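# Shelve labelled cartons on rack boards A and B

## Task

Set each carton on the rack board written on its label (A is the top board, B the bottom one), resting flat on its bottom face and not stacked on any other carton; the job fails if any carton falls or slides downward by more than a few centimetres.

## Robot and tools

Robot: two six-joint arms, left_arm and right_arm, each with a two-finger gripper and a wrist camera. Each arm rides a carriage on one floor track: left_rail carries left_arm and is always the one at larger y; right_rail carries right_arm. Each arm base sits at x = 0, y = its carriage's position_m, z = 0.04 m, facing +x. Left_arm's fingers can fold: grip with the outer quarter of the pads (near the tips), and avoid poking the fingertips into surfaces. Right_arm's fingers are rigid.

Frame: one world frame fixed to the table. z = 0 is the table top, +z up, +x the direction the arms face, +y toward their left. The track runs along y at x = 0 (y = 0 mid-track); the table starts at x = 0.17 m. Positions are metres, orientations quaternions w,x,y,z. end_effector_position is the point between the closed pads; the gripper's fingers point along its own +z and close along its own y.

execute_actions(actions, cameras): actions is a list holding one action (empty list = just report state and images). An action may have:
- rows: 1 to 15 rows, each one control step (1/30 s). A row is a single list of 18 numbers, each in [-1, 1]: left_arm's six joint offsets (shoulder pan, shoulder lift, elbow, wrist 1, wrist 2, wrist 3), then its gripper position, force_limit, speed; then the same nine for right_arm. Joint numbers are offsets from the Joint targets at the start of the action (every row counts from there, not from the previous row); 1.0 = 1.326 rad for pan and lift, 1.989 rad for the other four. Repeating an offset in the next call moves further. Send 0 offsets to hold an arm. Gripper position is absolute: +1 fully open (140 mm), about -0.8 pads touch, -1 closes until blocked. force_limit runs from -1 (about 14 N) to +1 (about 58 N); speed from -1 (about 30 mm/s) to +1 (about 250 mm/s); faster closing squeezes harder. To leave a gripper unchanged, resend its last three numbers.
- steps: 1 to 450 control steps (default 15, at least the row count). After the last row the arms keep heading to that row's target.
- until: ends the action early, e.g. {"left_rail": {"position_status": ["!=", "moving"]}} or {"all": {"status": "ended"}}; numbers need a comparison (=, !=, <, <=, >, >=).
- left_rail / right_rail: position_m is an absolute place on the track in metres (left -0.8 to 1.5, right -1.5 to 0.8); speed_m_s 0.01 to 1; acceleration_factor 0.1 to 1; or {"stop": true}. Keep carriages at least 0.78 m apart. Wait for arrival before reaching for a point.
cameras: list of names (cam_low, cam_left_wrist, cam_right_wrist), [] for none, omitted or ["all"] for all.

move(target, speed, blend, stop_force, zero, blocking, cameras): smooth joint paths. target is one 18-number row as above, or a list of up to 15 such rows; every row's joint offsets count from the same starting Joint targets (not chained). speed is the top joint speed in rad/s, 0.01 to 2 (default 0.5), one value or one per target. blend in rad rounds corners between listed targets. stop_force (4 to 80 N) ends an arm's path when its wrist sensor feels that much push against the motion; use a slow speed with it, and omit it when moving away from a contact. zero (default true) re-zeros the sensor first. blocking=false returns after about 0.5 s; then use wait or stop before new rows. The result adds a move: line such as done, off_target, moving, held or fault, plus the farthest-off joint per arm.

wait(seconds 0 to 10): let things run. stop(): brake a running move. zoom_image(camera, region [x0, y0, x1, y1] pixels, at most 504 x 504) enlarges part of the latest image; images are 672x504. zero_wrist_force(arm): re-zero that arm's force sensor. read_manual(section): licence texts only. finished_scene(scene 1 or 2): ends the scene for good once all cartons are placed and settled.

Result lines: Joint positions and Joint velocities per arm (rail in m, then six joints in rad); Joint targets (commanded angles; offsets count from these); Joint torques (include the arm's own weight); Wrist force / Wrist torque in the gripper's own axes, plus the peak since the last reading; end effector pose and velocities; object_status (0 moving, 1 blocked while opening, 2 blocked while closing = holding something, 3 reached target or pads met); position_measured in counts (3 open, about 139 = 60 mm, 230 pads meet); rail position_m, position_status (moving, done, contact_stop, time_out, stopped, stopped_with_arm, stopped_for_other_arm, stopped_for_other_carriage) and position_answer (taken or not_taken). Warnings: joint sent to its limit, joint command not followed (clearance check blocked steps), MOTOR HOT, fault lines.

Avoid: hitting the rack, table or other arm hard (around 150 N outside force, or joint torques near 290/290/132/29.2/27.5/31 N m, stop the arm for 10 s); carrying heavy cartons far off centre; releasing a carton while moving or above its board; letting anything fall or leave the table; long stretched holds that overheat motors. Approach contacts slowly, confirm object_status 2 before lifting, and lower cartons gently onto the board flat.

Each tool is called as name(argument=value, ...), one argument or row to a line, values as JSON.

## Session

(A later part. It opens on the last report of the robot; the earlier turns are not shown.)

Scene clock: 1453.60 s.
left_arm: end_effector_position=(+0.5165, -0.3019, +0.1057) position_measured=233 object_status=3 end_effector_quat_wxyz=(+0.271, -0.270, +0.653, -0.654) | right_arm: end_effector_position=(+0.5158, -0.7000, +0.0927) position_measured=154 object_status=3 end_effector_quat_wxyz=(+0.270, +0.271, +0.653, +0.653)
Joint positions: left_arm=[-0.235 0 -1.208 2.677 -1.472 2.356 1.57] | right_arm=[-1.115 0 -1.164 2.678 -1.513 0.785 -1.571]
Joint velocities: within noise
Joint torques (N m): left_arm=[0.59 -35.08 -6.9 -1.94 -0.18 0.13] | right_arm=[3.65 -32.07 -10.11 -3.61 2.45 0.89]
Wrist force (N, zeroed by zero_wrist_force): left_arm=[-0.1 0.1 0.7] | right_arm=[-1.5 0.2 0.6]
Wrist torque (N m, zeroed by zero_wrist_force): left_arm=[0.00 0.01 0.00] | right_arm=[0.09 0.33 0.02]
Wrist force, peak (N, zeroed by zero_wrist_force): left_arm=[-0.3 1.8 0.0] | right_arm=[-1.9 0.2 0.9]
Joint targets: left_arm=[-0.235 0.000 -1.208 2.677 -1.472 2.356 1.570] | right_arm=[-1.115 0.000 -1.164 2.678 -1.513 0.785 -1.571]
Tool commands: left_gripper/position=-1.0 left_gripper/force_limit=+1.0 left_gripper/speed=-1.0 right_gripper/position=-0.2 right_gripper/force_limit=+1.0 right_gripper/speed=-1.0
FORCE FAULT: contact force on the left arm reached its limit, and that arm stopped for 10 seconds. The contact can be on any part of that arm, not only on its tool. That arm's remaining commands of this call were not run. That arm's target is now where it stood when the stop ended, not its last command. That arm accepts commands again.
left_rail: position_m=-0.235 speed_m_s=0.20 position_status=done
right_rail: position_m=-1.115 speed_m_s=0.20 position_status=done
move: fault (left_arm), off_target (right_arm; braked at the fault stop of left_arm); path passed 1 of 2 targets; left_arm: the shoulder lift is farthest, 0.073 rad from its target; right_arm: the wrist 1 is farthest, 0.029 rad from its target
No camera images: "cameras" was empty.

wait(
  seconds=0.1,
)

Scene clock: 1459.73 s.
left_arm: end_effector_position=(+0.5165, -0.3019, +0.1057) position_measured=233 object_status=3 end_effector_quat_wxyz=(+0.271, -0.270, +0.653, -0.654) | right_arm: end_effector_position=(+0.5158, -0.7000, +0.0927) position_measured=154 object_status=3 end_effector_quat_wxyz=(+0.270, +0.271, +0.653, +0.653)
Joint positions: left_arm=[-0.235 0 -1.208 2.677 -1.472 2.356 1.57] | right_arm=[-1.115 0 -1.164 2.678 -1.513 0.785 -1.571]
Joint velocities: within noise
Joint torques (N m): left_arm=[-1.04 1.43 -7.52 -2.24 0.07 -0.1] | right_arm=[4.03 -32.74 -10.2 -3.12 2.32 0.63]
Wrist force (N, zeroed by zero_wrist_force): left_arm=[-0.3 0.3 -0.4] | right_arm=[0.2 -0.3 -0.1]
Wrist torque (N m, zeroed by zero_wrist_force): left_arm=[0.06 0.05 -0.01] | right_arm=[-0.05 -0.04 0.00]
Wrist force, peak (N, zeroed by zero_wrist_force): left_arm=[-0.3 -0.4 -0.5] | right_arm=[-0.5 -0.4 -0.2]
Joint targets: left_arm=[-0.235 0.000 -1.208 2.677 -1.472 2.356 1.570] | right_arm=[-1.115 0.000 -1.164 2.678 -1.513 0.785 -1.571]
Tool commands: left_gripper/position=-1.0 left_gripper/force_limit=+1.0 left_gripper/speed=-1.0 right_gripper/position=-0.2 right_gripper/force_limit=+1.0 right_gripper/speed=-1.0
left_rail: position_m=-0.235 speed_m_s=0.20 position_status=done
right_rail: position_m=-1.115 speed_m_s=0.20 position_status=done
wait: 0.10 s; at rest from the start
camera_calibration:
cam_left_wrist: T_world_to_cam=[[-0.00885654, 0.0138694, -0.999865, 0.123462], [0.426784, 0.904311, 0.00876361, 0.0477893], [0.90431, -0.426649, -0.0139283, -0.411615], [0, 0, 0, 1]] pos_world=[0.352926, -0.220544, 0.117294]
cam_right_wrist: T_world_to_cam=[[0.00710986, -0.0246663, 0.99967, -0.106583], [0.453329, -0.890986, -0.0252088, -0.853453], [0.891315, 0.453359, 0.00484719, 0.0332548], [0, 0, 0, 1]] pos_world=[0.358013, -0.77812, 0.0848726]

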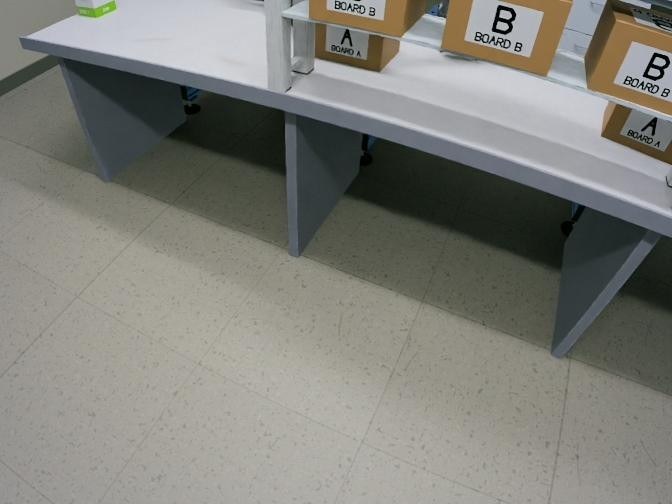

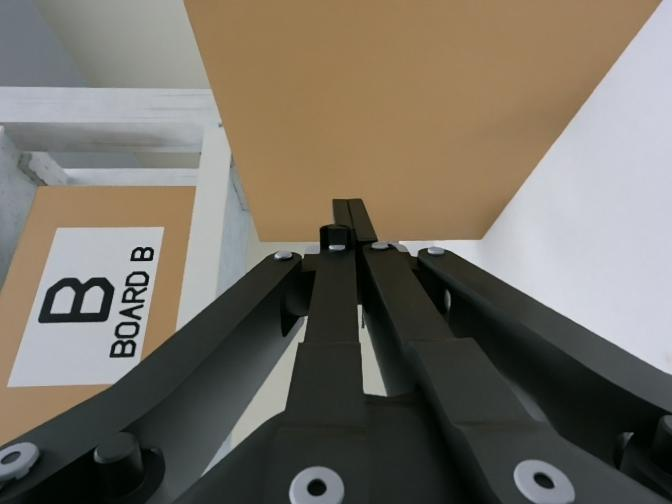

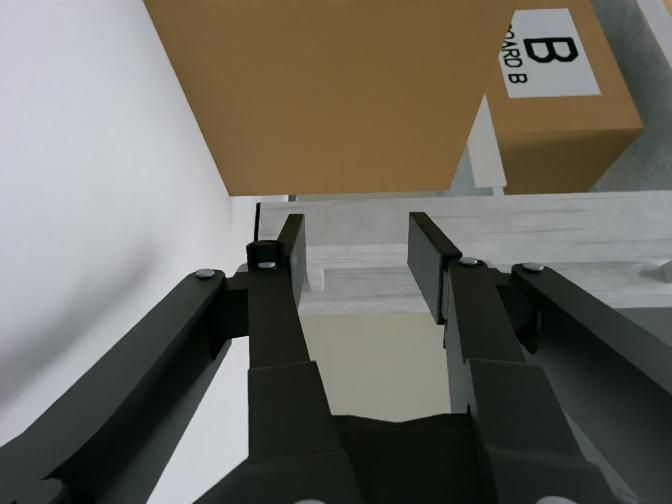

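move(
  target=[0,-0.246,-0.0141,0.1796,0,0,-1,1,-1,0,0,0,0,0,0,-0.2,1,-1],
  speed=0.15,
  cameras=[],
)

execute_actions(
  actions=[
    {"left_rail":{"position_m":0.25,"speed_m_s":0.2},"steps":150,"until":{"all":{"status":"ended"}}},
  ],
  cameras=["cam_left_wrist","cam_right_wrist"],
)

Scene clock: 1477.83 s.
left_arm: end_effector_position=(+0.5148, -0.3019, +0.1998) position_measured=233 object_status=3 end_effector_quat_wxyz=(+0.270, -0.271, +0.653, -0.653) | right_arm: end_effector_position=(+0.5158, -0.7000, +0.0927) position_measured=154 object_status=3 end_effector_quat_wxyz=(+0.270, +0.271, +0.653, +0.653)
Joint positions: left_arm=[-0.235 0 -1.534 2.649 -1.115 2.356 1.57] | right_arm=[-1.115 0 -1.164 2.678 -1.513 0.785 -1.571]
Joint velocities: within noise
Joint torques (N m): left_arm=[-0.15 -48.1 -33.5 1.55 0.09 0.12] | right_arm=[1.1 -35.18 -9.2 -1.17 1.93 0.65]
Wrist force (N, zeroed by zero_wrist_force): left_arm=[0.0 -0.1 0.0] | right_arm=[0.0 -0.2 0.2]
Wrist torque (N m, zeroed by zero_wrist_force): left_arm=[-0.06 -0.02 0.01] | right_arm=[-0.03 -0.01 0.00]
Wrist force, peak (N, zeroed by zero_wrist_force): left_arm=[0.3 -0.8 -0.3] | right_arm=[-0.1 -0.5 -0.4]
Joint targets: left_arm=[-0.235 0.000 -1.534 2.649 -1.115 2.356 1.570] | right_arm=[-1.115 0.000 -1.164 2.678 -1.513 0.785 -1.571]
left_rail: position_m=-0.235 speed_m_s=0.20 position_status=done
right_rail: position_m=-1.115 speed_m_s=0.20 position_status=done
move: done
No camera images: "cameras" was empty.

Scene clock: 1480.83 s.
left_arm: end_effector_position=(+0.5148, +0.1830, +0.1998) position_measured=233 object_status=3 end_effector_quat_wxyz=(+0.270, -0.271, +0.653, -0.653) end_effector_velocity=(-0.001, +0.001, -0.001) end_effector_angular_velocity=(+0.000, +0.002, -0.002) | right_arm: end_effector_position=(+0.5158, -0.7000, +0.0927) position_measured=154 object_status=3 end_effector_quat_wxyz=(+0.270, +0.271, +0.653, +0.653)
Joint positions: left_arm=[0.25 0 -1.534 2.649 -1.115 2.356 1.57] | right_arm=[-1.115 0 -1.164 2.678 -1.513 0.785 -1.571]
Joint velocities: left_arm=[0.001 -0.001 0 0.001 0.001 0 0] | right_arm=[within noise]
Joint torques (N m): left_arm=[-2.06 -47.1 -28.77 0.56 -0.13 0.05] | right_arm=[0.24 -33.82 -8.6 -0.55 2.25 0.4]
Wrist force (N, zeroed by zero_wrist_force): left_arm=[0.1 -0.4 -0.4] | right_arm=[-0.1 -0.1 0.0]
Wrist torque (N m, zeroed by zero_wrist_force): left_arm=[-0.09 -0.03 0.00] | right_arm=[-0.03 0.03 0.00]
Wrist force, peak (N, zeroed by zero_wrist_force): left_arm=[-0.8 -0.1 -1.5] | right_arm=[-0.3 -0.4 -0.3]
Joint targets: left_arm=[0.250 0.000 -1.534 2.649 -1.115 2.356 1.570] | right_arm=[-1.115 0.000 -1.164 2.678 -1.513 0.785 -1.571]
Tool commands: left_gripper/position=-1.0 left_gripper/force_limit=+1.0 left_gripper/speed=-1.0 right_gripper/position=-0.2 right_gripper/force_limit=+1.0 right_gripper/speed=-1.0
left_rail: position_m=0.250 speed_m_s=0.20 position_status=done
right_rail: position_m=-1.115 speed_m_s=0.20 position_status=done
camera_calibration:
cam_left_wrist: T_world_to_cam=[[-0.0118632, 0.0138702, -0.999833, 0.212382], [0.426809, 0.904311, 0.00748093, -0.390536], [0.904264, -0.426649, -0.016648, -0.201318], [0, 0, 0, 1]] pos_world=[0.351248, 0.264328, 0.211916]
cam_right_wrist: T_world_to_cam=[[0.00710967, -0.0246663, 0.99967, -0.106583], [0.453329, -0.890986, -0.0252087, -0.853453], [0.891315, 0.453359, 0.00484734, 0.0332548], [0, 0, 0, 1]] pos_world=[0.358013, -0.77812, 0.0848726]
Images, in order (width x height): cam_left_wrist 672x504, cam_right_wrist 672x504.

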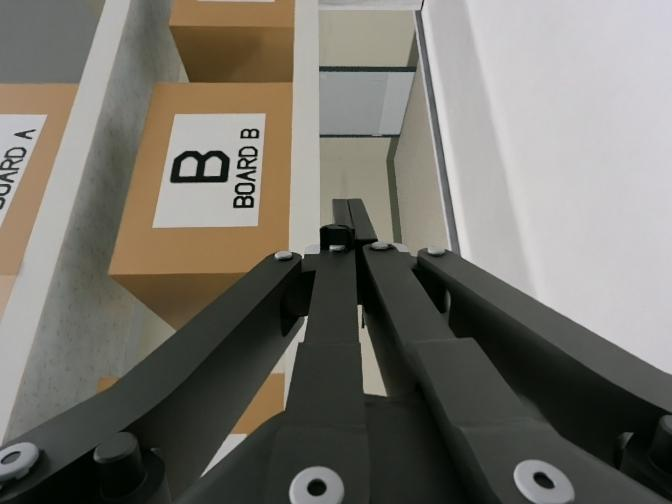

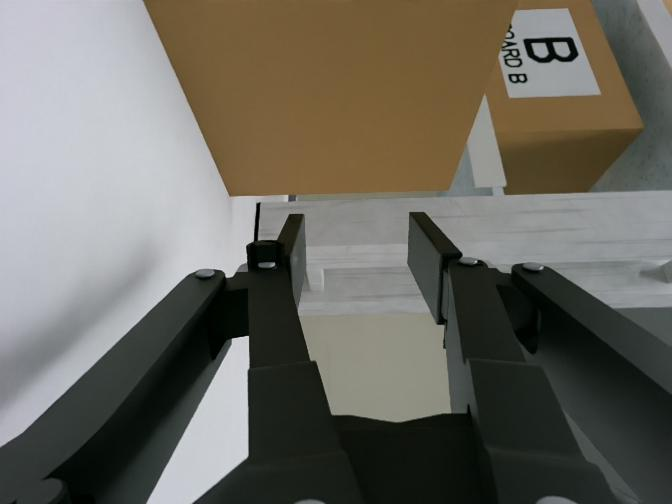

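execute_actions(
  actions=[
    {"rows":[[0,0,0,0,0,0,-1,1,-1,0,-0.0746,0,0.0493,0,0,-0.2,1,-1]],"left_rail":{"position_m":-0.235,"speed_m_s":0.2},"steps":150,"until":{"all":{"status":"ended"}}},
  ],
  cameras=[],
)

move(
  target=[0,0.2046,0.0146,-0.1510,0,0,-1,1,-1,0,0,0,0,0,0,-0.2,1,-1],
  speed=0.1,
  cameras=[],
)

zero_wrist_force(
  arm="left_arm",
)

zero_wrist_force(
  arm="right_arm",
)

execute_actions(
  actions=[
    {"left_rail":{"position_m":-0.258,"speed_m_s":0.04},"right_rail":{"position_m":-1.062,"speed_m_s":0.04},"steps":70,"until":{"all":{"status":"ended"}}},
  ],
  cameras=["cam_left_wrist","cam_right_wrist"],
)

Scene clock: 1529.63 s.
left_arm: end_effector_position=(+0.5148, -0.3017, +0.1998) position_measured=233 object_status=3 end_effector_quat_wxyz=(+0.270, -0.271, +0.653, -0.653) end_effector_velocity=(+0.000, -0.001, -0.001) end_effector_angular_velocity=(+0.000, +0.002, +0.001) | right_arm: end_effector_position=(+0.5154, -0.7000, +0.1201) position_measured=154 object_status=3 end_effector_quat_wxyz=(+0.271, +0.270, +0.653, +0.653)
Joint positions: left_arm=[-0.235 0 -1.534 2.649 -1.115 2.356 1.57] | right_arm=[-1.115 0 -1.262 2.678 -1.415 0.785 -1.571]
Joint velocities: left_arm=[-0.001 0.001 0.001 0 0.001 0 -0.001] | right_arm=[within noise]
Joint torques (N m): left_arm=[-2.97 -45.67 -17.65 -0.29 0.15 0.39] | right_arm=[-2.23 -49.53 -12.33 0.7 2.18 0.15]
Wrist force (N, zeroed by zero_wrist_force): left_arm=[0.0 -0.2 -0.2] | right_arm=[-0.3 -0.5 0.4]
Wrist torque (N m, zeroed by zero_wrist_force): left_arm=[-0.06 -0.02 0.01] | right_arm=[-0.12 0.09 0.02]
Wrist force, peak (N, zeroed by zero_wrist_force): left_arm=[-1.5 -0.2 -1.6] | right_arm=[0.2 -5.7 -0.1]
Joint targets: left_arm=[-0.235 0.000 -1.534 2.649 -1.115 2.356 1.570] | right_arm=[-1.115 0.000 -1.262 2.678 -1.415 0.785 -1.571]
left_rail: position_m=-0.235 speed_m_s=0.20 position_status=done
right_rail: position_m=-1.115 speed_m_s=0.20 position_status=done
No camera images: "cameras" was empty.

Scene clock: 1533.07 s.
left_arm: end_effector_position=(+0.5149, -0.3019, +0.1200) position_measured=233 object_status=3 end_effector_quat_wxyz=(+0.270, -0.271, +0.653, -0.653) | right_arm: end_effector_position=(+0.5154, -0.7000, +0.1201) position_measured=154 object_status=3 end_effector_quat_wxyz=(+0.271, +0.270, +0.653, +0.653)
Joint positions: left_arm=[-0.235 0 -1.263 2.678 -1.415 2.356 1.57] | right_arm=[-1.115 0 -1.262 2.678 -1.415 0.785 -1.571]
Joint velocities: within noise
Joint torques (N m): left_arm=[-1.4 -17.48 1.02 -5.11 -0.31 -0.05] | right_arm=[-3.58 -48.15 -11.36 0.58 2.11 0.1]
Wrist force (N, zeroed by zero_wrist_force): left_arm=[-0.1 0.1 -0.4] | right_arm=[0.1 -0.3 0.5]
Wrist torque (N m, zeroed by zero_wrist_force): left_arm=[0.02 0.01 0.01] | right_arm=[-0.10 0.00 0.02]
Wrist force, peak (N, zeroed by zero_wrist_force): left_arm=[0.4 -0.6 -0.7] | right_arm=[0.5 -0.5 0.6]
Joint targets: left_arm=[-0.235 0.000 -1.263 2.678 -1.416 2.356 1.570] | right_arm=[-1.115 0.000 -1.262 2.678 -1.415 0.785 -1.571]
left_rail: position_m=-0.235 speed_m_s=0.20 position_status=done
right_rail: position_m=-1.115 speed_m_s=0.20 position_status=done
move: done
No camera images: "cameras" was empty.

Wrist force sensor zeroed.

Wrist force sensor zeroed.

Scene clock: 1534.70 s.
left_arm: end_effector_position=(+0.5149, -0.3249, +0.1200) position_measured=233 object_status=3 end_effector_quat_wxyz=(+0.270, -0.271, +0.653, -0.653) | right_arm: end_effector_position=(+0.5154, -0.6470, +0.1201) position_measured=154 object_status=3 end_effector_quat_wxyz=(+0.271, +0.270, +0.653, +0.653)
Joint positions: left_arm=[-0.258 0 -1.263 2.678 -1.416 2.356 1.57] | right_arm=[-1.062 0 -1.262 2.678 -1.415 0.785 -1.571]
Joint velocities: within noise
Joint torques (N m): left_arm=[-1.84 -18.47 -9.46 -4.8 0 0.25] | right_arm=[-2.95 -49.01 -11.58 0.29 2.07 -0.13]
Wrist force (N, zeroed by zero_wrist_force): left_arm=[-1.1 -0.4 -5.3] | right_arm=[-0.2 0.1 -0.1]
Wrist torque (N m, zeroed by zero_wrist_force): left_arm=[0.01 -0.02 -0.01] | right_arm=[0.05 0.04 0.00]
Wrist force, peak (N, zeroed by zero_wrist_force): left_arm=[-1.1 -1.3 -6.1] | right_arm=[-0.8 0.2 -0.9]
Joint targets: left_arm=[-0.258 0.000 -1.263 2.678 -1.416 2.356 1.570] | right_arm=[-1.062 0.000 -1.262 2.678 -1.415 0.785 -1.571]
Tool commands: left_gripper/position=-1.0 left_gripper/force_limit=+1.0 left_gripper/speed=-1.0 right_gripper/position=-0.2 right_gripper/force_limit=+1.0 right_gripper/speed=-1.0
left_rail: position_m=-0.258 speed_m_s=0.04 position_status=done
right_rail: position_m=-1.062 speed_m_s=0.04 position_status=done
camera_calibration:
cam_left_wrist: T_world_to_cam=[[-0.0118948, 0.0138703, -0.999833, 0.139597], [0.426809, 0.904311, 0.0074675, 0.0693074], [0.904263, -0.426649, -0.0166765, -0.419457], [0, 0, 0, 1]] pos_world=[0.351379, -0.243573, 0.132061]
cam_right_wrist: T_world_to_cam=[[0.00625141, -0.024666, 0.999676, -0.132228], [0.453351, -0.890987, -0.0248192, -0.805318], [0.89131, 0.453359, 0.00561243, 0.00936486], [0, 0, 0, 1]] pos_world=[0.357571, -0.725034, 0.112145]
Images, in order (width x height): cam_left_wrist 672x504, cam_right_wrist 672x504.

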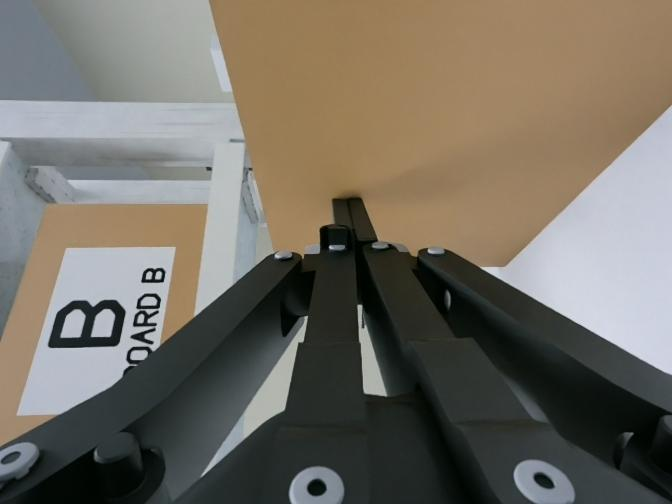

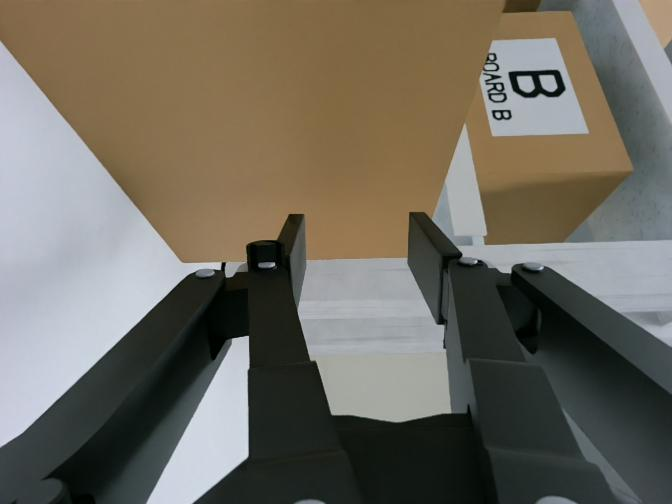

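execute_actions(
  actions=[
    {"right_rail":{"position_m":-1.030,"speed_m_s":0.02},"left_rail":{"position_m":-0.2582,"speed_m_s":0.02},"steps":80,"until":{"right_rail":{"position_status":["!=","moving"]}}},
  ],
  cameras=[],
)

execute_actions(
  actions=[
    {"right_rail":{"position_m":-1.027},"steps":30},
  ],
  cameras=[],
)

Scene clock: 1542.23 s.
left_arm: end_effector_position=(+0.5150, -0.3249, +0.1200) position_measured=233 object_status=3 end_effector_quat_wxyz=(+0.270, -0.271, +0.653, -0.653) | right_arm: end_effector_position=(+0.5155, -0.6153, +0.1201) position_measured=154 object_status=3 end_effector_quat_wxyz=(+0.271, +0.270, +0.653, +0.653)
Joint positions: left_arm=[-0.258 0 -1.263 2.678 -1.416 2.356 1.57] | right_arm=[-1.03 -0.001 -1.262 2.678 -1.415 0.785 -1.571]
Joint velocities: within noise
Joint torques (N m): left_arm=[-57.57 -20.66 -17.65 -3.67 20.58 0.32] | right_arm=[56.72 -47.36 -11.53 -0.57 -20.92 -0.34]
Wrist force (N, zeroed by zero_wrist_force): left_arm=[-63.2 -4.5 -66.2] | right_arm=[-73.7 6.3 -74.3]
Wrist torque (N m, zeroed by zero_wrist_force): left_arm=[0.01 -1.67 -0.04] | right_arm=[0.07 -1.04 -0.06]
Wrist force, peak (N, zeroed by zero_wrist_force): left_arm=[-63.2 -4.5 -66.2] | right_arm=[-73.7 6.3 -74.3]
Joint targets: left_arm=[-0.258 0.000 -1.263 2.678 -1.416 2.356 1.570] | right_arm=[-1.030 0.000 -1.262 2.678 -1.415 0.785 -1.571]
Tool commands: left_gripper/position=-1.0 left_gripper/force_limit=+1.0 left_gripper/speed=-1.0 right_gripper/position=-0.2 right_gripper/force_limit=+1.0 right_gripper/speed=-1.0
left_rail: position_m=-0.258 speed_m_s=0.02 position_status=done
right_rail: position_m=-1.030 speed_m_s=0.02 position_status=done
No camera images: "cameras" was empty.

Scene clock: 1552.37 s.
left_arm: end_effector_position=(+0.5149, -0.3251, +0.1200) position_measured=233 object_status=3 end_effector_quat_wxyz=(+0.270, -0.271, +0.653, -0.653) | right_arm: end_effector_position=(+0.5162, -0.6178, +0.1201) position_measured=154 object_status=3 end_effector_quat_wxyz=(+0.272, +0.271, +0.653, +0.653)
Joint positions: left_arm=[-0.258 0 -1.263 2.678 -1.416 2.356 1.57] | right_arm=[-1.032 -0.001 -1.262 2.678 -1.415 0.787 -1.571]
Joint velocities: within noise
Joint torques (N m): left_arm=[-29.05 -24.67 2.25 0 10.93 0.06] | right_arm=[30.93 -38.28 -8.06 -2.19 -12.34 0.54]
Wrist force (N, zeroed by zero_wrist_force): left_arm=[-53.9 -0.9 -48.2] | right_arm=[-49.3 1.2 -41.6]
Wrist torque (N m, zeroed by zero_wrist_force): left_arm=[0.00 -1.52 -0.01] | right_arm=[0.12 -0.76 -0.10]
Wrist force, peak (N, zeroed by zero_wrist_force): left_arm=[-74.5 -5.2 -77.5] | right_arm=[-81.3 6.9 -81.1]
Joint targets: left_arm=[-0.258 0.000 -1.263 2.678 -1.416 2.356 1.570] | right_arm=[-1.032 -0.001 -1.262 2.678 -1.415 0.787 -1.571]
Tool commands: left_gripper/position=-1.0 left_gripper/force_limit=+1.0 left_gripper/speed=-1.0 right_gripper/position=-0.2 right_gripper/force_limit=+1.0 right_gripper/speed=-1.0
TORQUE FAULT: the external load on joint 6 (wrist 2) of the right arm reached its load limit, and that arm stopped for 10 seconds. A torque fault puts only its own arm into a fault stop. That arm's remaining commands of this call were not run. That arm's target is now where it stood when the stop ended, not its last command. That arm keeps its grip as last carried out and accepts commands again: back off and push less far. That arm stops again whenever a joint's load reaches its limit.
left_rail: position_m=-0.258 speed_m_s=0.02 position_status=done
right_rail: position_m=-1.032 speed_m_s=0.02 position_status=stopped_with_arm position_answer=taken
No camera images: "cameras" was empty.

move(
  target=[
    [0,-0.2045,-0.0146,0.1515,0,0,-1,1,-1,0,-0.2053,-0.0146,0.1510,0,0,-0.2,1,-1],
    [0,-0.4576,-0.0789,0.3845,0,0,-1,1,-1,0,-0.4584,-0.0789,0.3840,0,0,-0.2,1,-1],
  ],
  speed=0.13,
  blend=0.03,
  cameras=["cam_right_wrist"],
)

Scene clock: 1568.10 s.
left_arm: end_effector_position=(+0.5147, -0.3251, +0.3393) position_measured=233 object_status=3 end_effector_quat_wxyz=(+0.270, -0.271, +0.653, -0.653) | right_arm: end_effector_position=(+0.5159, -0.6179, +0.3404) position_measured=154 object_status=3 end_effector_quat_wxyz=(+0.272, +0.271, +0.653, +0.653)
Joint positions: left_arm=[-0.258 0 -1.869 2.521 -0.651 2.356 1.57] | right_arm=[-1.032 -0.001 -1.87 2.521 -0.652 0.787 -1.571]
Joint velocities: within noise
Joint torques (N m): left_arm=[-27.3 -36.73 -59.92 -0.57 10.85 0.12] | right_arm=[46.23 -31.62 -48.26 -0.19 -24.78 0.54]
Wrist force (N, zeroed by zero_wrist_force): left_arm=[-48.4 8.2 -47.4] | right_arm=[-50.5 -10.2 -46.3]
Wrist torque (N m, zeroed by zero_wrist_force): left_arm=[-0.35 -1.41 0.10] | right_arm=[0.33 -0.78 -0.58]
Wrist force, peak (N, zeroed by zero_wrist_force): left_arm=[-53.8 -1.6 -48.5] | right_arm=[-50.8 -9.3 -48.2]
Joint targets: left_arm=[-0.258 0.000 -1.869 2.521 -0.651 2.356 1.570] | right_arm=[-1.032 -0.001 -1.870 2.521 -0.652 0.787 -1.571]
left_rail: position_m=-0.258 speed_m_s=0.02 position_status=done
right_rail: position_m=-1.032 speed_m_s=0.02 position_status=stopped_with_arm position_answer=taken
move: done
camera_calibration:
cam_right_wrist: T_world_to_cam=[[0.00519873, -0.0246827, 0.999682, -0.351224], [0.450898, -0.892243, -0.0243748, -0.773861], [0.892561, 0.450881, 0.00649082, -0.00798728], [0, 0, 0, 1]] pos_world=[0.357887, -0.69554, 0.332301]
Images, in order (width x height): cam_right_wrist 672x504.

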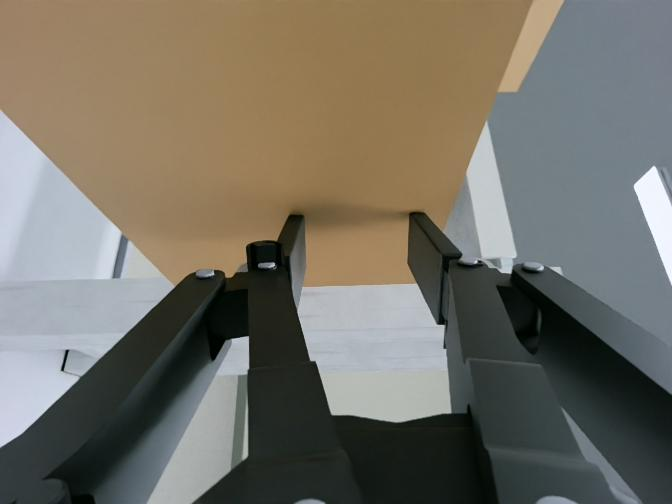

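move(
  target=[
    [0,-0.1161,-0.0875,0.1644,0,0,-1,1,-1,0,-0.1153,-0.0875,0.1649,0,0,-0.2,1,-1],
    [0,-0.1570,-0.2217,0.3258,0,0,-1,1,-1,0,-0.1563,-0.2217,0.3263,0,0,-0.2,1,-1],
  ],
  speed=0.13,
  blend=0.03,
  cameras=[],
)

execute_actions(
  actions=[
    {"left_rail":{"position_m":-0.228,"speed_m_s":0.04,"acceleration_factor":0.3},"right_rail":{"position_m":-1.002,"speed_m_s":0.04,"acceleration_factor":0.3},"steps":70,"until":{"all":{"status":"ended"}}},
  ],
  cameras=[],
)

Scene clock: 1583.00 s.
left_arm: end_effector_position=(+0.5150, -0.3251, +0.6348) position_measured=233 object_status=3 end_effector_quat_wxyz=(+0.270, -0.271, +0.653, -0.653) | right_arm: end_effector_position=(+0.5159, -0.6179, +0.6352) position_measured=154 object_status=3 end_effector_quat_wxyz=(+0.272, +0.271, +0.653, +0.653)
Joint positions: left_arm=[-0.258 0 -2.077 2.081 -0.003 2.356 1.57] | right_arm=[-1.032 -0.001 -2.077 2.08 -0.003 0.787 -1.571]
Joint velocities: within noise
Joint torques (N m): left_arm=[-28.05 -30.72 -70.06 -0.35 10.69 -0.2] | right_arm=[43.63 -20.74 -58.16 -0.35 -25.04 1.22]
Wrist force (N, zeroed by zero_wrist_force): left_arm=[-47.7 7.6 -47.3] | right_arm=[-50.1 -9.4 -46.1]
Wrist torque (N m, zeroed by zero_wrist_force): left_arm=[-0.35 -1.38 0.11] | right_arm=[0.14 -0.73 -0.51]
Wrist force, peak (N, zeroed by zero_wrist_force): left_arm=[-48.6 7.9 -47.5] | right_arm=[-50.6 -10.6 -46.6]
Joint targets: left_arm=[-0.258 0.000 -2.077 2.080 -0.003 2.356 1.570] | right_arm=[-1.032 -0.001 -2.077 2.080 -0.003 0.787 -1.571]
left_rail: position_m=-0.258 speed_m_s=0.02 position_status=done
right_rail: position_m=-1.032 speed_m_s=0.02 position_status=stopped_with_arm position_answer=taken
move: done
No camera images: "cameras" was empty.

Scene clock: 1584.20 s.
left_arm: end_effector_position=(+0.5150, -0.2949, +0.6349) position_measured=233 object_status=3 end_effector_quat_wxyz=(+0.270, -0.271, +0.653, -0.653) | right_arm: end_effector_position=(+0.5159, -0.5879, +0.6353) position_measured=154 object_status=3 end_effector_quat_wxyz=(+0.272, +0.271, +0.653, +0.653)
Joint positions: left_arm=[-0.228 0 -2.077 2.08 -0.003 2.356 1.57] | right_arm=[-1.002 -0.001 -2.077 2.08 -0.003 0.787 -1.571]
Joint velocities: within noise
Joint torques (N m): left_arm=[-26.53 -31.73 -68.08 -0.78 10.93 0.19] | right_arm=[43.58 -21.09 -56.3 -0.7 -18.9 0.82]
Wrist force (N, zeroed by zero_wrist_force): left_arm=[-46.4 8.6 -45.6] | right_arm=[-48.7 -10.2 -44.4]
Wrist torque (N m, zeroed by zero_wrist_force): left_arm=[-0.39 -1.32 0.11] | right_arm=[0.19 -0.74 -0.51]
Wrist force, peak (N, zeroed by zero_wrist_force): left_arm=[-51.3 8.3 -50.7] | right_arm=[-54.0 -10.1 -49.4]
Joint targets: left_arm=[-0.228 0.000 -2.077 2.080 -0.003 2.356 1.570] | right_arm=[-1.002 -0.001 -2.077 2.080 -0.003 0.787 -1.571]
Tool commands: left_gripper/position=-1.0 left_gripper/force_limit=+1.0 left_gripper/speed=-1.0 right_gripper/position=-0.2 right_gripper/force_limit=+1.0 right_gripper/speed=-1.0
left_rail: position_m=-0.228 speed_m_s=0.04 position_status=done
right_rail: position_m=-1.002 speed_m_s=0.04 position_status=done
No camera images: "cameras" was empty.

execute_actions(
  actions=[
    {"left_rail":{"position_m":-0.122},"right_rail":{"position_m":-0.896},"steps":150,"until":{"all":{"status":"ended"}}},
  ],
  cameras=["cam_left_wrist"],
)

Scene clock: 1594.67 s.
left_arm: end_effector_position=(+0.5150, -0.1889, +0.6349) position_measured=233 object_status=3 end_effector_quat_wxyz=(+0.270, -0.271, +0.653, -0.653) | right_arm: end_effector_position=(+0.5159, -0.4820, +0.6353) position_measured=154 object_status=3 end_effector_quat_wxyz=(+0.272, +0.271, +0.653, +0.653)
Joint positions: left_arm=[-0.122 0 -2.077 2.08 -0.003 2.356 1.57] | right_arm=[-0.896 -0.001 -2.077 2.08 -0.003 0.787 -1.571]
Joint velocities: within noise
Joint torques (N m): left_arm=[-28.03 -27.95 -57.64 -2.3 11.05 0] | right_arm=[42.3 -19.22 -48.07 -2.01 -8.08 1.48]
Wrist force (N, zeroed by zero_wrist_force): left_arm=[-46.0 8.0 -45.9] | right_arm=[-48.3 -9.1 -44.6]
Wrist torque (N m, zeroed by zero_wrist_force): left_arm=[-0.27 -1.34 0.11] | right_arm=[0.19 -0.73 -0.51]
Wrist force, peak (N, zeroed by zero_wrist_force): left_arm=[-46.6 8.6 -45.9] | right_arm=[-48.9 -10.4 -44.3]
Joint targets: left_arm=[-0.122 0.000 -2.077 2.080 -0.003 2.356 1.570] | right_arm=[-0.896 -0.001 -2.077 2.080 -0.003 0.787 -1.571]
Tool commands: left_gripper/position=-1.0 left_gripper/force_limit=+1.0 left_gripper/speed=-1.0 right_gripper/position=-0.2 right_gripper/force_limit=+1.0 right_gripper/speed=-1.0
left_rail: position_m=-0.122 speed_m_s=0.04 position_status=done
right_rail: position_m=-0.896 speed_m_s=0.04 position_status=done
camera_calibration:
cam_left_wrist: T_world_to_cam=[[-0.0117979, 0.0138704, -0.999834, 0.652472], [0.426808, 0.904311, 0.00750898, -0.0575602], [0.904265, -0.426649, -0.0165889, -0.352965], [0, 0, 0, 1]] pos_world=[0.351439, -0.10759, 0.646941]
Images, in order (width x height): cam_left_wrist 672x504.

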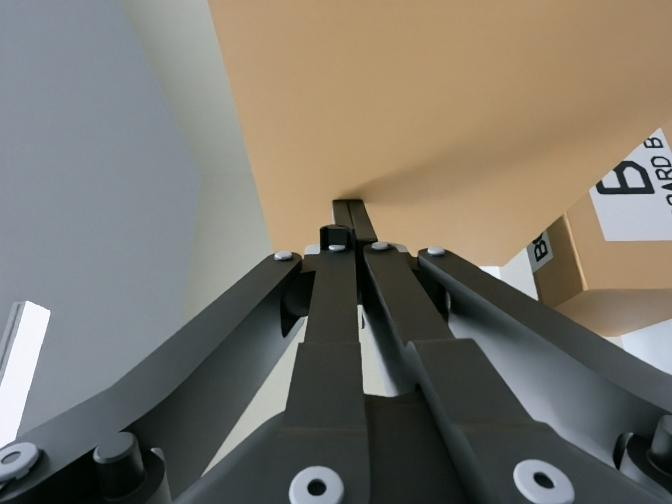

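move(
  target=[
    [0,0.1564,-0.0649,-0.0394,0,0,-1,1,-1,0,0.1564,-0.0649,-0.0394,0,0,-0.2,1,-1],
    [0,0.2925,-0.1309,-0.0641,0,0,-1,1,-1,0,0.2925,-0.1309,-0.0641,0,0,-0.2,1,-1],
  ],
  speed=0.12,
  blend=0.03,
  cameras=["cam_left_wrist","cam_right_wrist"],
)

Scene clock: 1605.30 s.
left_arm: end_effector_position=(+0.7347, -0.1889, +0.6349) position_measured=233 object_status=3 end_effector_quat_wxyz=(+0.270, -0.271, +0.653, -0.653) | right_arm: end_effector_position=(+0.7356, -0.4822, +0.6353) position_measured=154 object_status=3 end_effector_quat_wxyz=(+0.272, +0.271, +0.653, +0.653)
Joint positions: left_arm=[-0.122 0 -1.69 1.82 -0.13 2.356 1.57] | right_arm=[-0.896 -0.001 -1.69 1.82 -0.13 0.787 -1.571]
Joint velocities: within noise
Joint torques (N m): left_arm=[-31.75 -24.24 -69.72 -8.79 10.88 -0.49] | right_arm=[40.04 -40.81 -58.6 -9.14 -7.97 1.4]
Wrist force (N, zeroed by zero_wrist_force): left_arm=[-39.1 8.2 -38.8] | right_arm=[-40.7 -8.4 -38.2]
Wrist torque (N m, zeroed by zero_wrist_force): left_arm=[-0.31 -1.16 0.11] | right_arm=[0.17 -0.73 -0.45]
Wrist force, peak (N, zeroed by zero_wrist_force): left_arm=[-45.4 8.5 -46.9] | right_arm=[-49.0 -10.0 -44.4]
Joint targets: left_arm=[-0.122 0.000 -1.690 1.820 -0.130 2.356 1.570] | right_arm=[-0.896 -0.001 -1.690 1.820 -0.130 0.787 -1.571]
left_rail: position_m=-0.122 speed_m_s=0.04 position_status=done
right_rail: position_m=-0.896 speed_m_s=0.04 position_status=done
move: done
camera_calibration:
cam_left_wrist: T_world_to_cam=[[-0.0117931, 0.0138703, -0.999834, 0.655086], [0.426805, 0.904313, 0.00751101, -0.151309], [0.904267, -0.426645, -0.0165846, -0.55162], [0, 0, 0, 1]] pos_world=[0.571116, -0.107602, 0.646966]
cam_right_wrist: T_world_to_cam=[[0.00596975, -0.0246839, 0.999677, -0.64444], [0.450879, -0.892243, -0.0247236, -0.744447], [0.892565, 0.450881, 0.00580298, -0.266793], [0, 0, 0, 1]] pos_world=[0.577632, -0.559843, 0.627374]
Images, in order (width x height): cam_left_wrist 672x504, cam_right_wrist 672x504.

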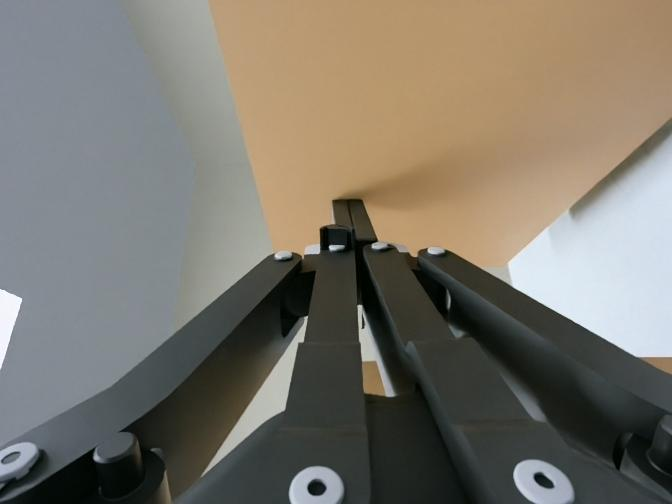

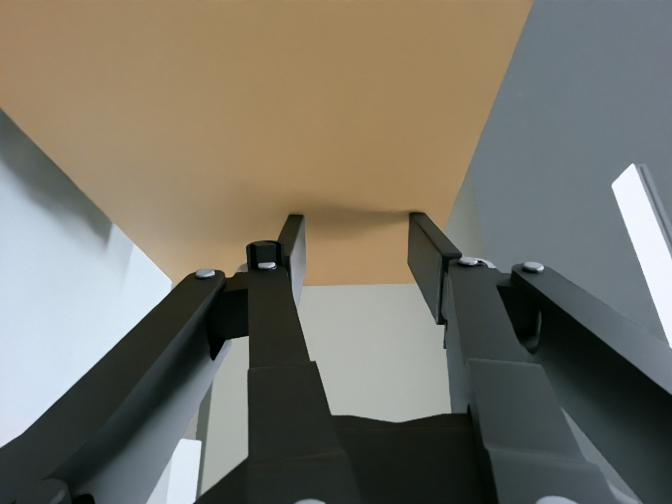

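move(
  target=[0,0.0084,0.0308,-0.0364,0,0,-1,1,-1,0,0.0084,0.0308,-0.0364,0,0,-0.2,1,-1],
  speed=0.03,
  stop_force=6,
  cameras=[],
)

Scene clock: 1614.63 s.
left_arm: end_effector_position=(+0.7350, -0.1889, +0.6038) position_measured=233 object_status=3 end_effector_quat_wxyz=(+0.270, -0.271, +0.653, -0.653) | right_arm: end_effector_position=(+0.7360, -0.4822, +0.6046) position_measured=154 object_status=3 end_effector_quat_wxyz=(+0.272, +0.271, +0.653, +0.653)
Joint positions: left_arm=[-0.122 0 -1.681 1.868 -0.187 2.356 1.57] | right_arm=[-0.896 -0.001 -1.681 1.867 -0.186 0.787 -1.571]
Joint velocities: within noise
Joint torques (N m): left_arm=[-36.52 -66.65 -66.74 -0.79 10.84 -0.24] | right_arm=[38.9 -56.18 -54.56 -0.38 -7.88 1.52]
Wrist force (N, zeroed by zero_wrist_force): left_arm=[-39.5 4.6 -39.0] | right_arm=[-41.5 -6.2 -37.9]
Wrist torque (N m, zeroed by zero_wrist_force): left_arm=[-0.25 -1.14 0.05] | right_arm=[0.28 -0.63 -0.23]
Wrist force, peak (N, zeroed by zero_wrist_force): left_arm=[-39.5 9.4 -38.9] | right_arm=[-41.6 -10.1 -38.2]
Joint targets: left_arm=[-0.122 0.000 -1.681 1.868 -0.187 2.356 1.570] | right_arm=[-0.896 -0.001 -1.681 1.867 -0.186 0.787 -1.571]
left_rail: position_m=-0.122 speed_m_s=0.04 position_status=done
right_rail: position_m=-0.896 speed_m_s=0.04 position_status=done
move: contact (left_arm, right_arm); left_arm: the wrist 1 is farthest, 0.016 rad from its target; right_arm: the wrist 1 is farthest, 0.016 rad from its target
No camera images: "cameras" was empty.

move(
  target=[0,0.0002,0.0008,-0.0009,0,0,-1,1,-1,0,0.0004,0.0013,-0.0015,0,0,-0.2,1,-1],
  speed=0.03,
  cameras=[],
)

Scene clock: 1618.63 s.
left_arm: end_effector_position=(+0.7349, -0.1889, +0.6030) position_measured=233 object_status=3 end_effector_quat_wxyz=(+0.270, -0.271, +0.653, -0.653) | right_arm: end_effector_position=(+0.7360, -0.4822, +0.6030) position_measured=154 object_status=3 end_effector_quat_wxyz=(+0.272, +0.271, +0.653, +0.653)
Joint positions: left_arm=[-0.122 0 -1.681 1.869 -0.189 2.356 1.57] | right_arm=[-0.896 -0.001 -1.681 1.869 -0.189 0.787 -1.571]
Joint velocities: within noise
Joint torques (N m): left_arm=[-37.87 -19.87 -34.54 -2.94 10.42 -0.29] | right_arm=[39.18 -20.97 -25.83 -2.5 -7.72 1.41]
Wrist force (N, zeroed by zero_wrist_force): left_arm=[-41.3 -4.4 -35.2] | right_arm=[-43.5 10.9 -34.3]
Wrist torque (N m, zeroed by zero_wrist_force): left_arm=[0.01 -1.42 -0.07] | right_arm=[0.03 -0.76 0.18]
Wrist force, peak (N, zeroed by zero_wrist_force): left_arm=[-39.5 4.9 -39.2] | right_arm=[-41.8 -6.5 -37.8]
Joint targets: left_arm=[-0.122 0.000 -1.681 1.869 -0.189 2.356 1.570] | right_arm=[-0.896 -0.001 -1.681 1.869 -0.189 0.787 -1.571]
left_rail: position_m=-0.122 speed_m_s=0.04 position_status=done
right_rail: position_m=-0.896 speed_m_s=0.04 position_status=done
move: done
No camera images: "cameras" was empty.

Release.

execute_actions(
  actions=[
    {"left_rail":{"position_m":-0.10,"speed_m_s":0.02},"right_rail":{"position_m":-0.918,"speed_m_s":0.02},"steps":70,"until":{"all":{"status":"ended"}}},
  ],
  cameras=["cam_left_wrist","cam_right_wrist"],
)

Scene clock: 1623.03 s.
left_arm: end_effector_position=(+0.7349, -0.1669, +0.6027) position_measured=233 object_status=3 end_effector_quat_wxyz=(+0.270, -0.271, +0.653, -0.653) | right_arm: end_effector_position=(+0.7360, -0.5042, +0.6028) position_measured=154 object_status=3 end_effector_quat_wxyz=(+0.272, +0.271, +0.653, +0.653)
Joint positions: left_arm=[-0.1 0 -1.681 1.869 -0.189 2.356 1.57] | right_arm=[-0.918 -0.001 -1.681 1.869 -0.189 0.787 -1.571]
Joint velocities: within noise
Joint torques (N m): left_arm=[14.25 -32.27 -62.22 -1.44 -1.83 -0.49] | right_arm=[-14.87 -48.55 -50.3 0.56 3.25 1.39]
Wrist force (N, zeroed by zero_wrist_force): left_arm=[4.4 0.1 2.1] | right_arm=[8.3 1.7 -0.4]
Wrist torque (N m, zeroed by zero_wrist_force): left_arm=[-0.06 -0.20 -0.05] | right_arm=[0.36 -1.90 0.00]
Wrist force, peak (N, zeroed by zero_wrist_force): left_arm=[-41.9 -7.5 -35.3] | right_arm=[-43.6 11.3 -34.3]
Joint targets: left_arm=[-0.100 0.000 -1.681 1.869 -0.189 2.356 1.570] | right_arm=[-0.918 -0.001 -1.681 1.869 -0.189 0.787 -1.571]
Tool commands: left_gripper/position=-1.0 left_gripper/force_limit=+1.0 left_gripper/speed=-1.0 right_gripper/position=-0.2 right_gripper/force_limit=+1.0 right_gripper/speed=-1.0
left_rail: position_m=-0.100 speed_m_s=0.02 position_status=done
right_rail: position_m=-0.918 speed_m_s=0.02 position_status=done
camera_calibration:
cam_left_wrist: T_world_to_cam=[[-0.011811, 0.0138705, -0.999834, 0.622591], [0.426821, 0.904305, 0.00750324, -0.1711], [0.904259, -0.426662, -0.0166009, -0.543012], [0, 0, 0, 1]] pos_world=[0.571406, -0.0855912, 0.614757]
cam_right_wrist: T_world_to_cam=[[0.00605103, -0.024684, 0.999677, -0.612543], [0.450877, -0.892243, -0.0247604, -0.765037], [0.892566, 0.450881, 0.00573047, -0.256931], [0, 0, 0, 1]] pos_world=[0.577972, -0.581873, 0.594875]
Images, in order (width x height): cam_left_wrist 672x504, cam_right_wrist 672x504.

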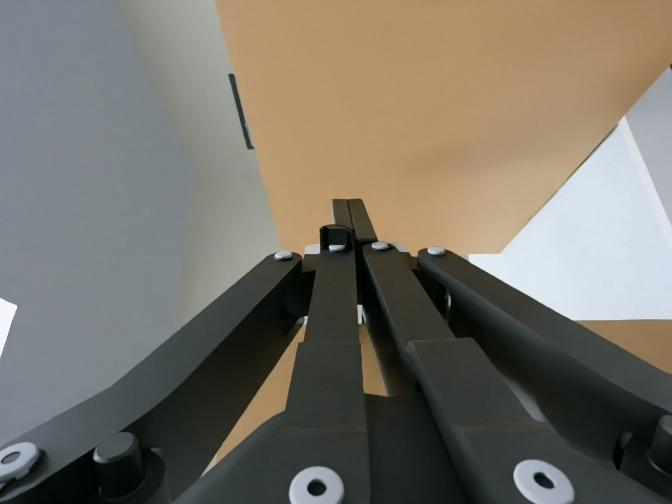

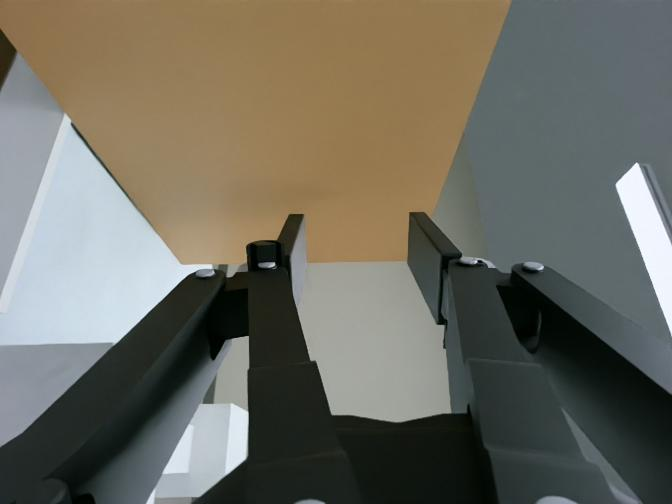

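move(
  target=[
    [0,-0.0966,0.0523,0.0126,0,0,-1,1,-1,0,-0.0966,0.0523,0.0126,0,0,-0.2,1,-1],
    [0,-0.1982,0.0979,0.0347,0,0,-1,1,-1,0,-0.1982,0.0979,0.0347,0,0,-0.2,1,-1],
  ],
  speed=0.13,
  blend=0.02,
  cameras=["cam_right_wrist","cam_left_wrist"],
)

Scene clock: 1638.53 s.
left_arm: end_effector_position=(+0.5851, -0.1668, +0.6026) position_measured=233 object_status=3 end_effector_quat_wxyz=(+0.270, -0.271, +0.653, -0.653) | right_arm: end_effector_position=(+0.5861, -0.5041, +0.6027) position_measured=154 object_status=3 end_effector_quat_wxyz=(+0.271, +0.271, +0.653, +0.653)
Joint positions: left_arm=[-0.1 0 -1.943 2.064 -0.12 2.356 1.57] | right_arm=[-0.918 -0.001 -1.943 2.064 -0.12 0.787 -1.571]
Joint velocities: within noise
Joint torques (N m): left_arm=[-6.86 -38.09 -39.79 0.97 -0.78 -0.14] | right_arm=[-9.54 -28.42 -33.96 1.23 2.77 1.36]
Wrist force (N, zeroed by zero_wrist_force): left_arm=[0.4 -0.3 0.0] | right_arm=[8.2 2.3 -0.8]
Wrist torque (N m, zeroed by zero_wrist_force): left_arm=[-0.07 -0.09 -0.03] | right_arm=[0.47 -1.84 -0.02]
Wrist force, peak (N, zeroed by zero_wrist_force): left_arm=[4.7 -0.2 1.7] | right_arm=[8.9 2.4 -0.7]
Joint targets: left_arm=[-0.100 0.000 -1.944 2.064 -0.120 2.356 1.570] | right_arm=[-0.918 -0.001 -1.943 2.064 -0.120 0.787 -1.571]
left_rail: position_m=-0.100 speed_m_s=0.02 position_status=done
right_rail: position_m=-0.918 speed_m_s=0.02 position_status=done
move: done
camera_calibration:
cam_left_wrist: T_world_to_cam=[[-0.0126788, 0.0138703, -0.999823, 0.621212], [0.42679, 0.904322, 0.00713334, -0.106945], [0.904262, -0.426625, -0.0173855, -0.406974], [0, 0, 0, 1]] pos_world=[0.421531, -0.0855291, 0.61479]
cam_right_wrist: T_world_to_cam=[[0.00695087, -0.0246852, 0.999671, -0.612061], [0.45085, -0.892245, -0.0251673, -0.697034], [0.892573, 0.450876, 0.00492742, -0.122736], [0, 0, 0, 1]] pos_world=[0.428063, -0.581695, 0.594922]
Images, in order (width x height): cam_left_wrist 672x504, cam_right_wrist 672x504.

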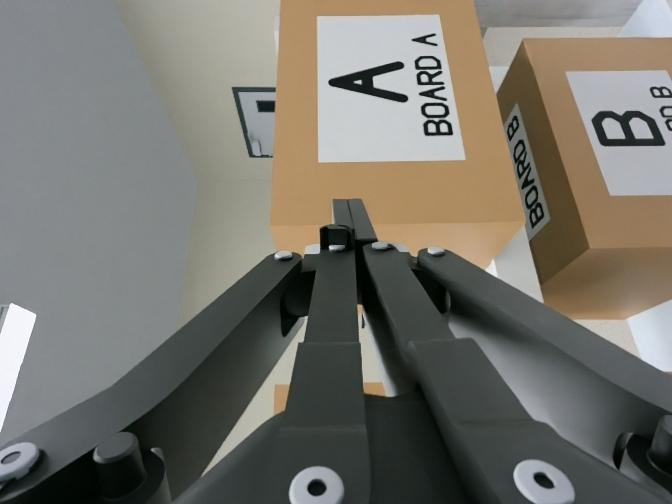

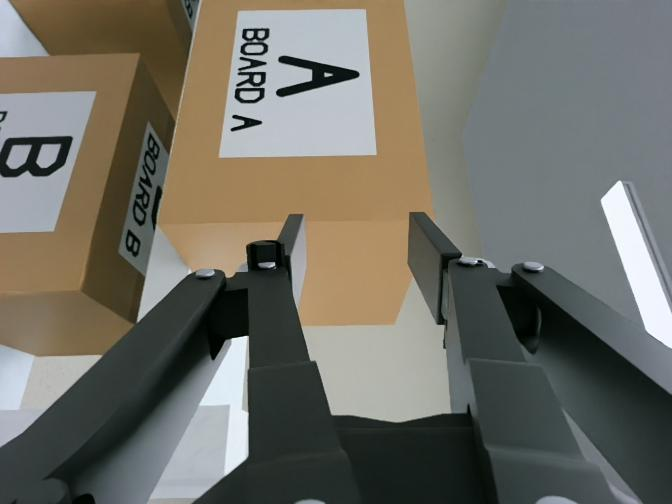

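execute_actions(
  actions=[
    {"right_rail":{"position_m":-1.07,"speed_m_s":0.2,"acceleration_factor":1},"steps":120,"until":{"all":{"status":"ended"}}},
  ],
  cameras=[],
)

execute_actions(
  actions=[
    {"left_rail":{"position_m":-0.264,"speed_m_s":0.2,"acceleration_factor":1},"steps":120,"until":{"all":{"status":"ended"}}},
  ],
  cameras=[],
)

move(
  target=[
    [0,0.0282,0.0177,-0.0366,0,0,-1,1,-1,0,0,0,0,0,0,-0.2,1,-1],
    [0,0.1339,-0.0324,-0.0568,0,0,-1,1,-1,0,0,0,0,0,0,-0.2,1,-1],
  ],
  speed=0.06,
)

Scene clock: 1650.00 s.
left_arm: end_effector_position=(+0.5849, -0.1669, +0.6026) position_measured=233 object_status=3 end_effector_quat_wxyz=(+0.270, -0.271, +0.653, -0.653) | right_arm: end_effector_position=(+0.5860, -0.6559, +0.6027) position_measured=154 object_status=3 end_effector_quat_wxyz=(+0.271, +0.271, +0.653, +0.653) end_effector_velocity=(+0.001, -0.003, +0.001) end_effector_angular_velocity=(+0.000, -0.002, -0.003)
Joint positions: left_arm=[-0.1 0 -1.944 2.064 -0.12 2.356 1.57] | right_arm=[-1.07 -0.001 -1.943 2.064 -0.12 0.787 -1.571]
Joint velocities: left_arm=[within noise] | right_arm=[-0.001 -0.002 -0.001 0 0 0.001 0]
Joint torques (N m): left_arm=[-11.87 -36.05 -46.86 -0.15 -0.6 -0.21] | right_arm=[0.44 -26.17 -42.86 0.35 2.96 1.24]
Wrist force (N, zeroed by zero_wrist_force): left_arm=[0.5 -0.1 0.1] | right_arm=[8.1 2.1 -0.9]
Wrist torque (N m, zeroed by zero_wrist_force): left_arm=[-0.03 -0.12 -0.02] | right_arm=[0.45 -1.82 -0.02]
Wrist force, peak (N, zeroed by zero_wrist_force): left_arm=[0.7 -0.6 0.0] | right_arm=[9.9 2.0 0.8]
Joint targets: left_arm=[-0.100 0.000 -1.944 2.064 -0.120 2.356 1.570] | right_arm=[-1.070 -0.001 -1.943 2.064 -0.120 0.787 -1.571]
Tool commands: left_gripper/position=-1.0 left_gripper/force_limit=+1.0 left_gripper/speed=-1.0 right_gripper/position=-0.2 right_gripper/force_limit=+1.0 right_gripper/speed=-1.0
left_rail: position_m=-0.100 speed_m_s=0.02 position_status=done
right_rail: position_m=-1.070 speed_m_s=0.20 position_status=done
No camera images: "cameras" was empty.

Scene clock: 1651.40 s.
left_arm: end_effector_position=(+0.5849, -0.3308, +0.6026) position_measured=233 object_status=3 end_effector_quat_wxyz=(+0.270, -0.271, +0.653, -0.653) end_effector_velocity=(+0.000, -0.002, +0.000) end_effector_angular_velocity=(+0.000, +0.000, -0.001) | right_arm: end_effector_position=(+0.5860, -0.6560, +0.6027) position_measured=154 object_status=3 end_effector_quat_wxyz=(+0.271, +0.271, +0.653, +0.653)
Joint positions: left_arm=[-0.264 0 -1.944 2.064 -0.12 2.356 1.57] | right_arm=[-1.07 -0.001 -1.943 2.064 -0.12 0.787 -1.571]
Joint velocities: left_arm=[-0.001 -0.001 0 0.001 -0.001 0 0] | right_arm=[within noise]
Joint torques (N m): left_arm=[-13.19 -35.11 -50.24 -0.68 -0.19 0.1] | right_arm=[3.77 -26.03 -45.84 -0.08 2.92 1.19]
Wrist force (N, zeroed by zero_wrist_force): left_arm=[0.2 -0.1 0.0] | right_arm=[8.2 2.0 -0.6]
Wrist torque (N m, zeroed by zero_wrist_force): left_arm=[-0.05 -0.05 -0.03] | right_arm=[0.44 -1.85 -0.02]
Wrist force, peak (N, zeroed by zero_wrist_force): left_arm=[1.5 -0.3 1.0] | right_arm=[8.4 2.2 -1.0]
Joint targets: left_arm=[-0.264 0.000 -1.944 2.064 -0.120 2.356 1.570] | right_arm=[-1.070 -0.001 -1.943 2.064 -0.120 0.787 -1.571]
Tool commands: left_gripper/position=-1.0 left_gripper/force_limit=+1.0 left_gripper/speed=-1.0 right_gripper/position=-0.2 right_gripper/force_limit=+1.0 right_gripper/speed=-1.0
left_rail: position_m=-0.264 speed_m_s=0.20 position_status=done
right_rail: position_m=-1.070 speed_m_s=0.20 position_status=done
No camera images: "cameras" was empty.

Scene clock: 1655.73 s.
left_arm: end_effector_position=(+0.6777, -0.3309, +0.5694) position_measured=233 object_status=3 end_effector_quat_wxyz=(+0.270, -0.271, +0.653, -0.653) | right_arm: end_effector_position=(+0.5859, -0.6560, +0.6027) position_measured=154 object_status=3 end_effector_quat_wxyz=(+0.271, +0.271, +0.653, +0.653)
Joint positions: left_arm=[-0.264 0 -1.766 2 -0.233 2.356 1.57] | right_arm=[-1.07 -0.001 -1.943 2.064 -0.12 0.787 -1.571]
Joint velocities: within noise
Joint torques (N m): left_arm=[-11.32 -5.69 -57.73 -4.48 0.43 0.12] | right_arm=[10.13 -25.26 -49.62 -1.12 2.81 1.18]
Wrist force (N, zeroed by zero_wrist_force): left_arm=[5.7 -5.5 -4.0] | right_arm=[8.1 2.0 -0.5]
Wrist torque (N m, zeroed by zero_wrist_force): left_arm=[0.06 0.14 0.05] | right_arm=[0.42 -1.83 -0.02]
Wrist force, peak (N, zeroed by zero_wrist_force): left_arm=[5.5 -5.9 -4.0] | right_arm=[8.5 2.3 -0.6]
Joint targets: left_arm=[-0.264 0.000 -1.766 2.000 -0.233 2.356 1.570] | right_arm=[-1.070 -0.001 -1.943 2.064 -0.120 0.787 -1.571]
left_rail: position_m=-0.264 speed_m_s=0.20 position_status=done
right_rail: position_m=-1.070 speed_m_s=0.20 position_status=done
move: done
camera_calibration:
cam_left_wrist: T_world_to_cam=[[-0.0127804, 0.0138706, -0.999822, 0.591562], [0.426811, 0.904313, 0.00708977, 0.00212174], [0.904251, -0.426644, -0.0174776, -0.56129], [0, 0, 0, 1]] pos_world=[0.514201, -0.249595, 0.581632]
cam_right_wrist: T_world_to_cam=[[0.00694248, -0.0246852, 0.999671, -0.615805], [0.450855, -0.892243, -0.0251635, -0.832582], [0.89257, 0.450881, 0.00493505, -0.0541023], [0, 0, 0, 1]] pos_world=[0.427939, -0.733672, 0.594918]

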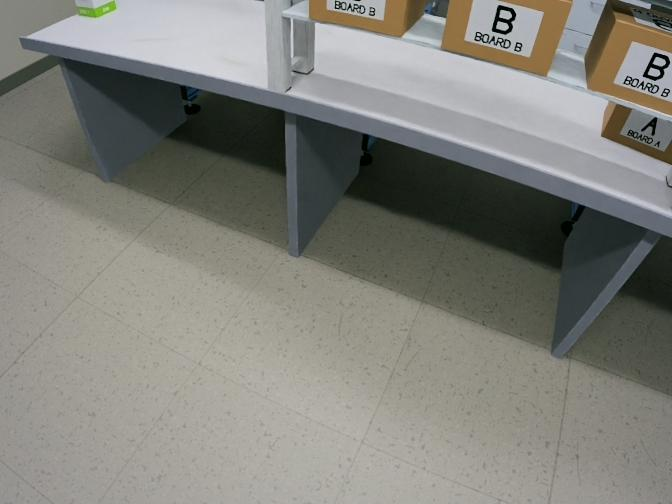

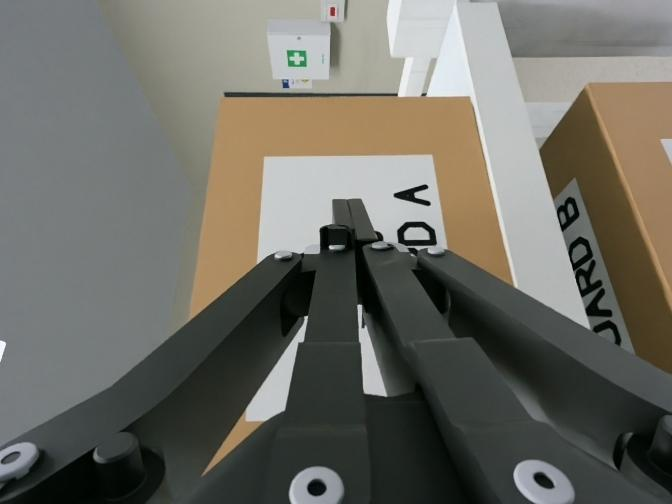

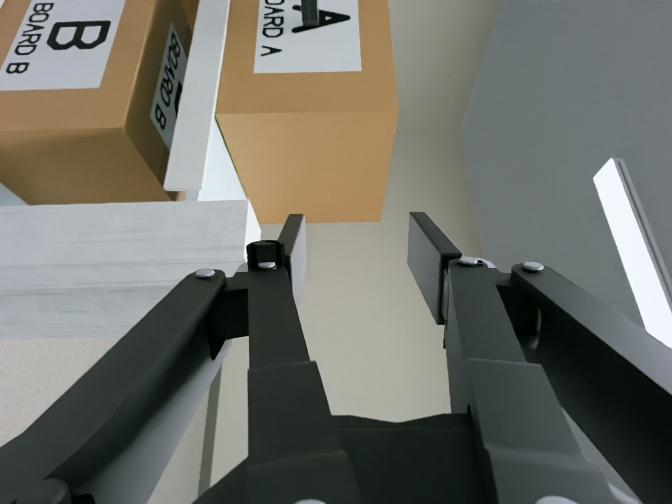

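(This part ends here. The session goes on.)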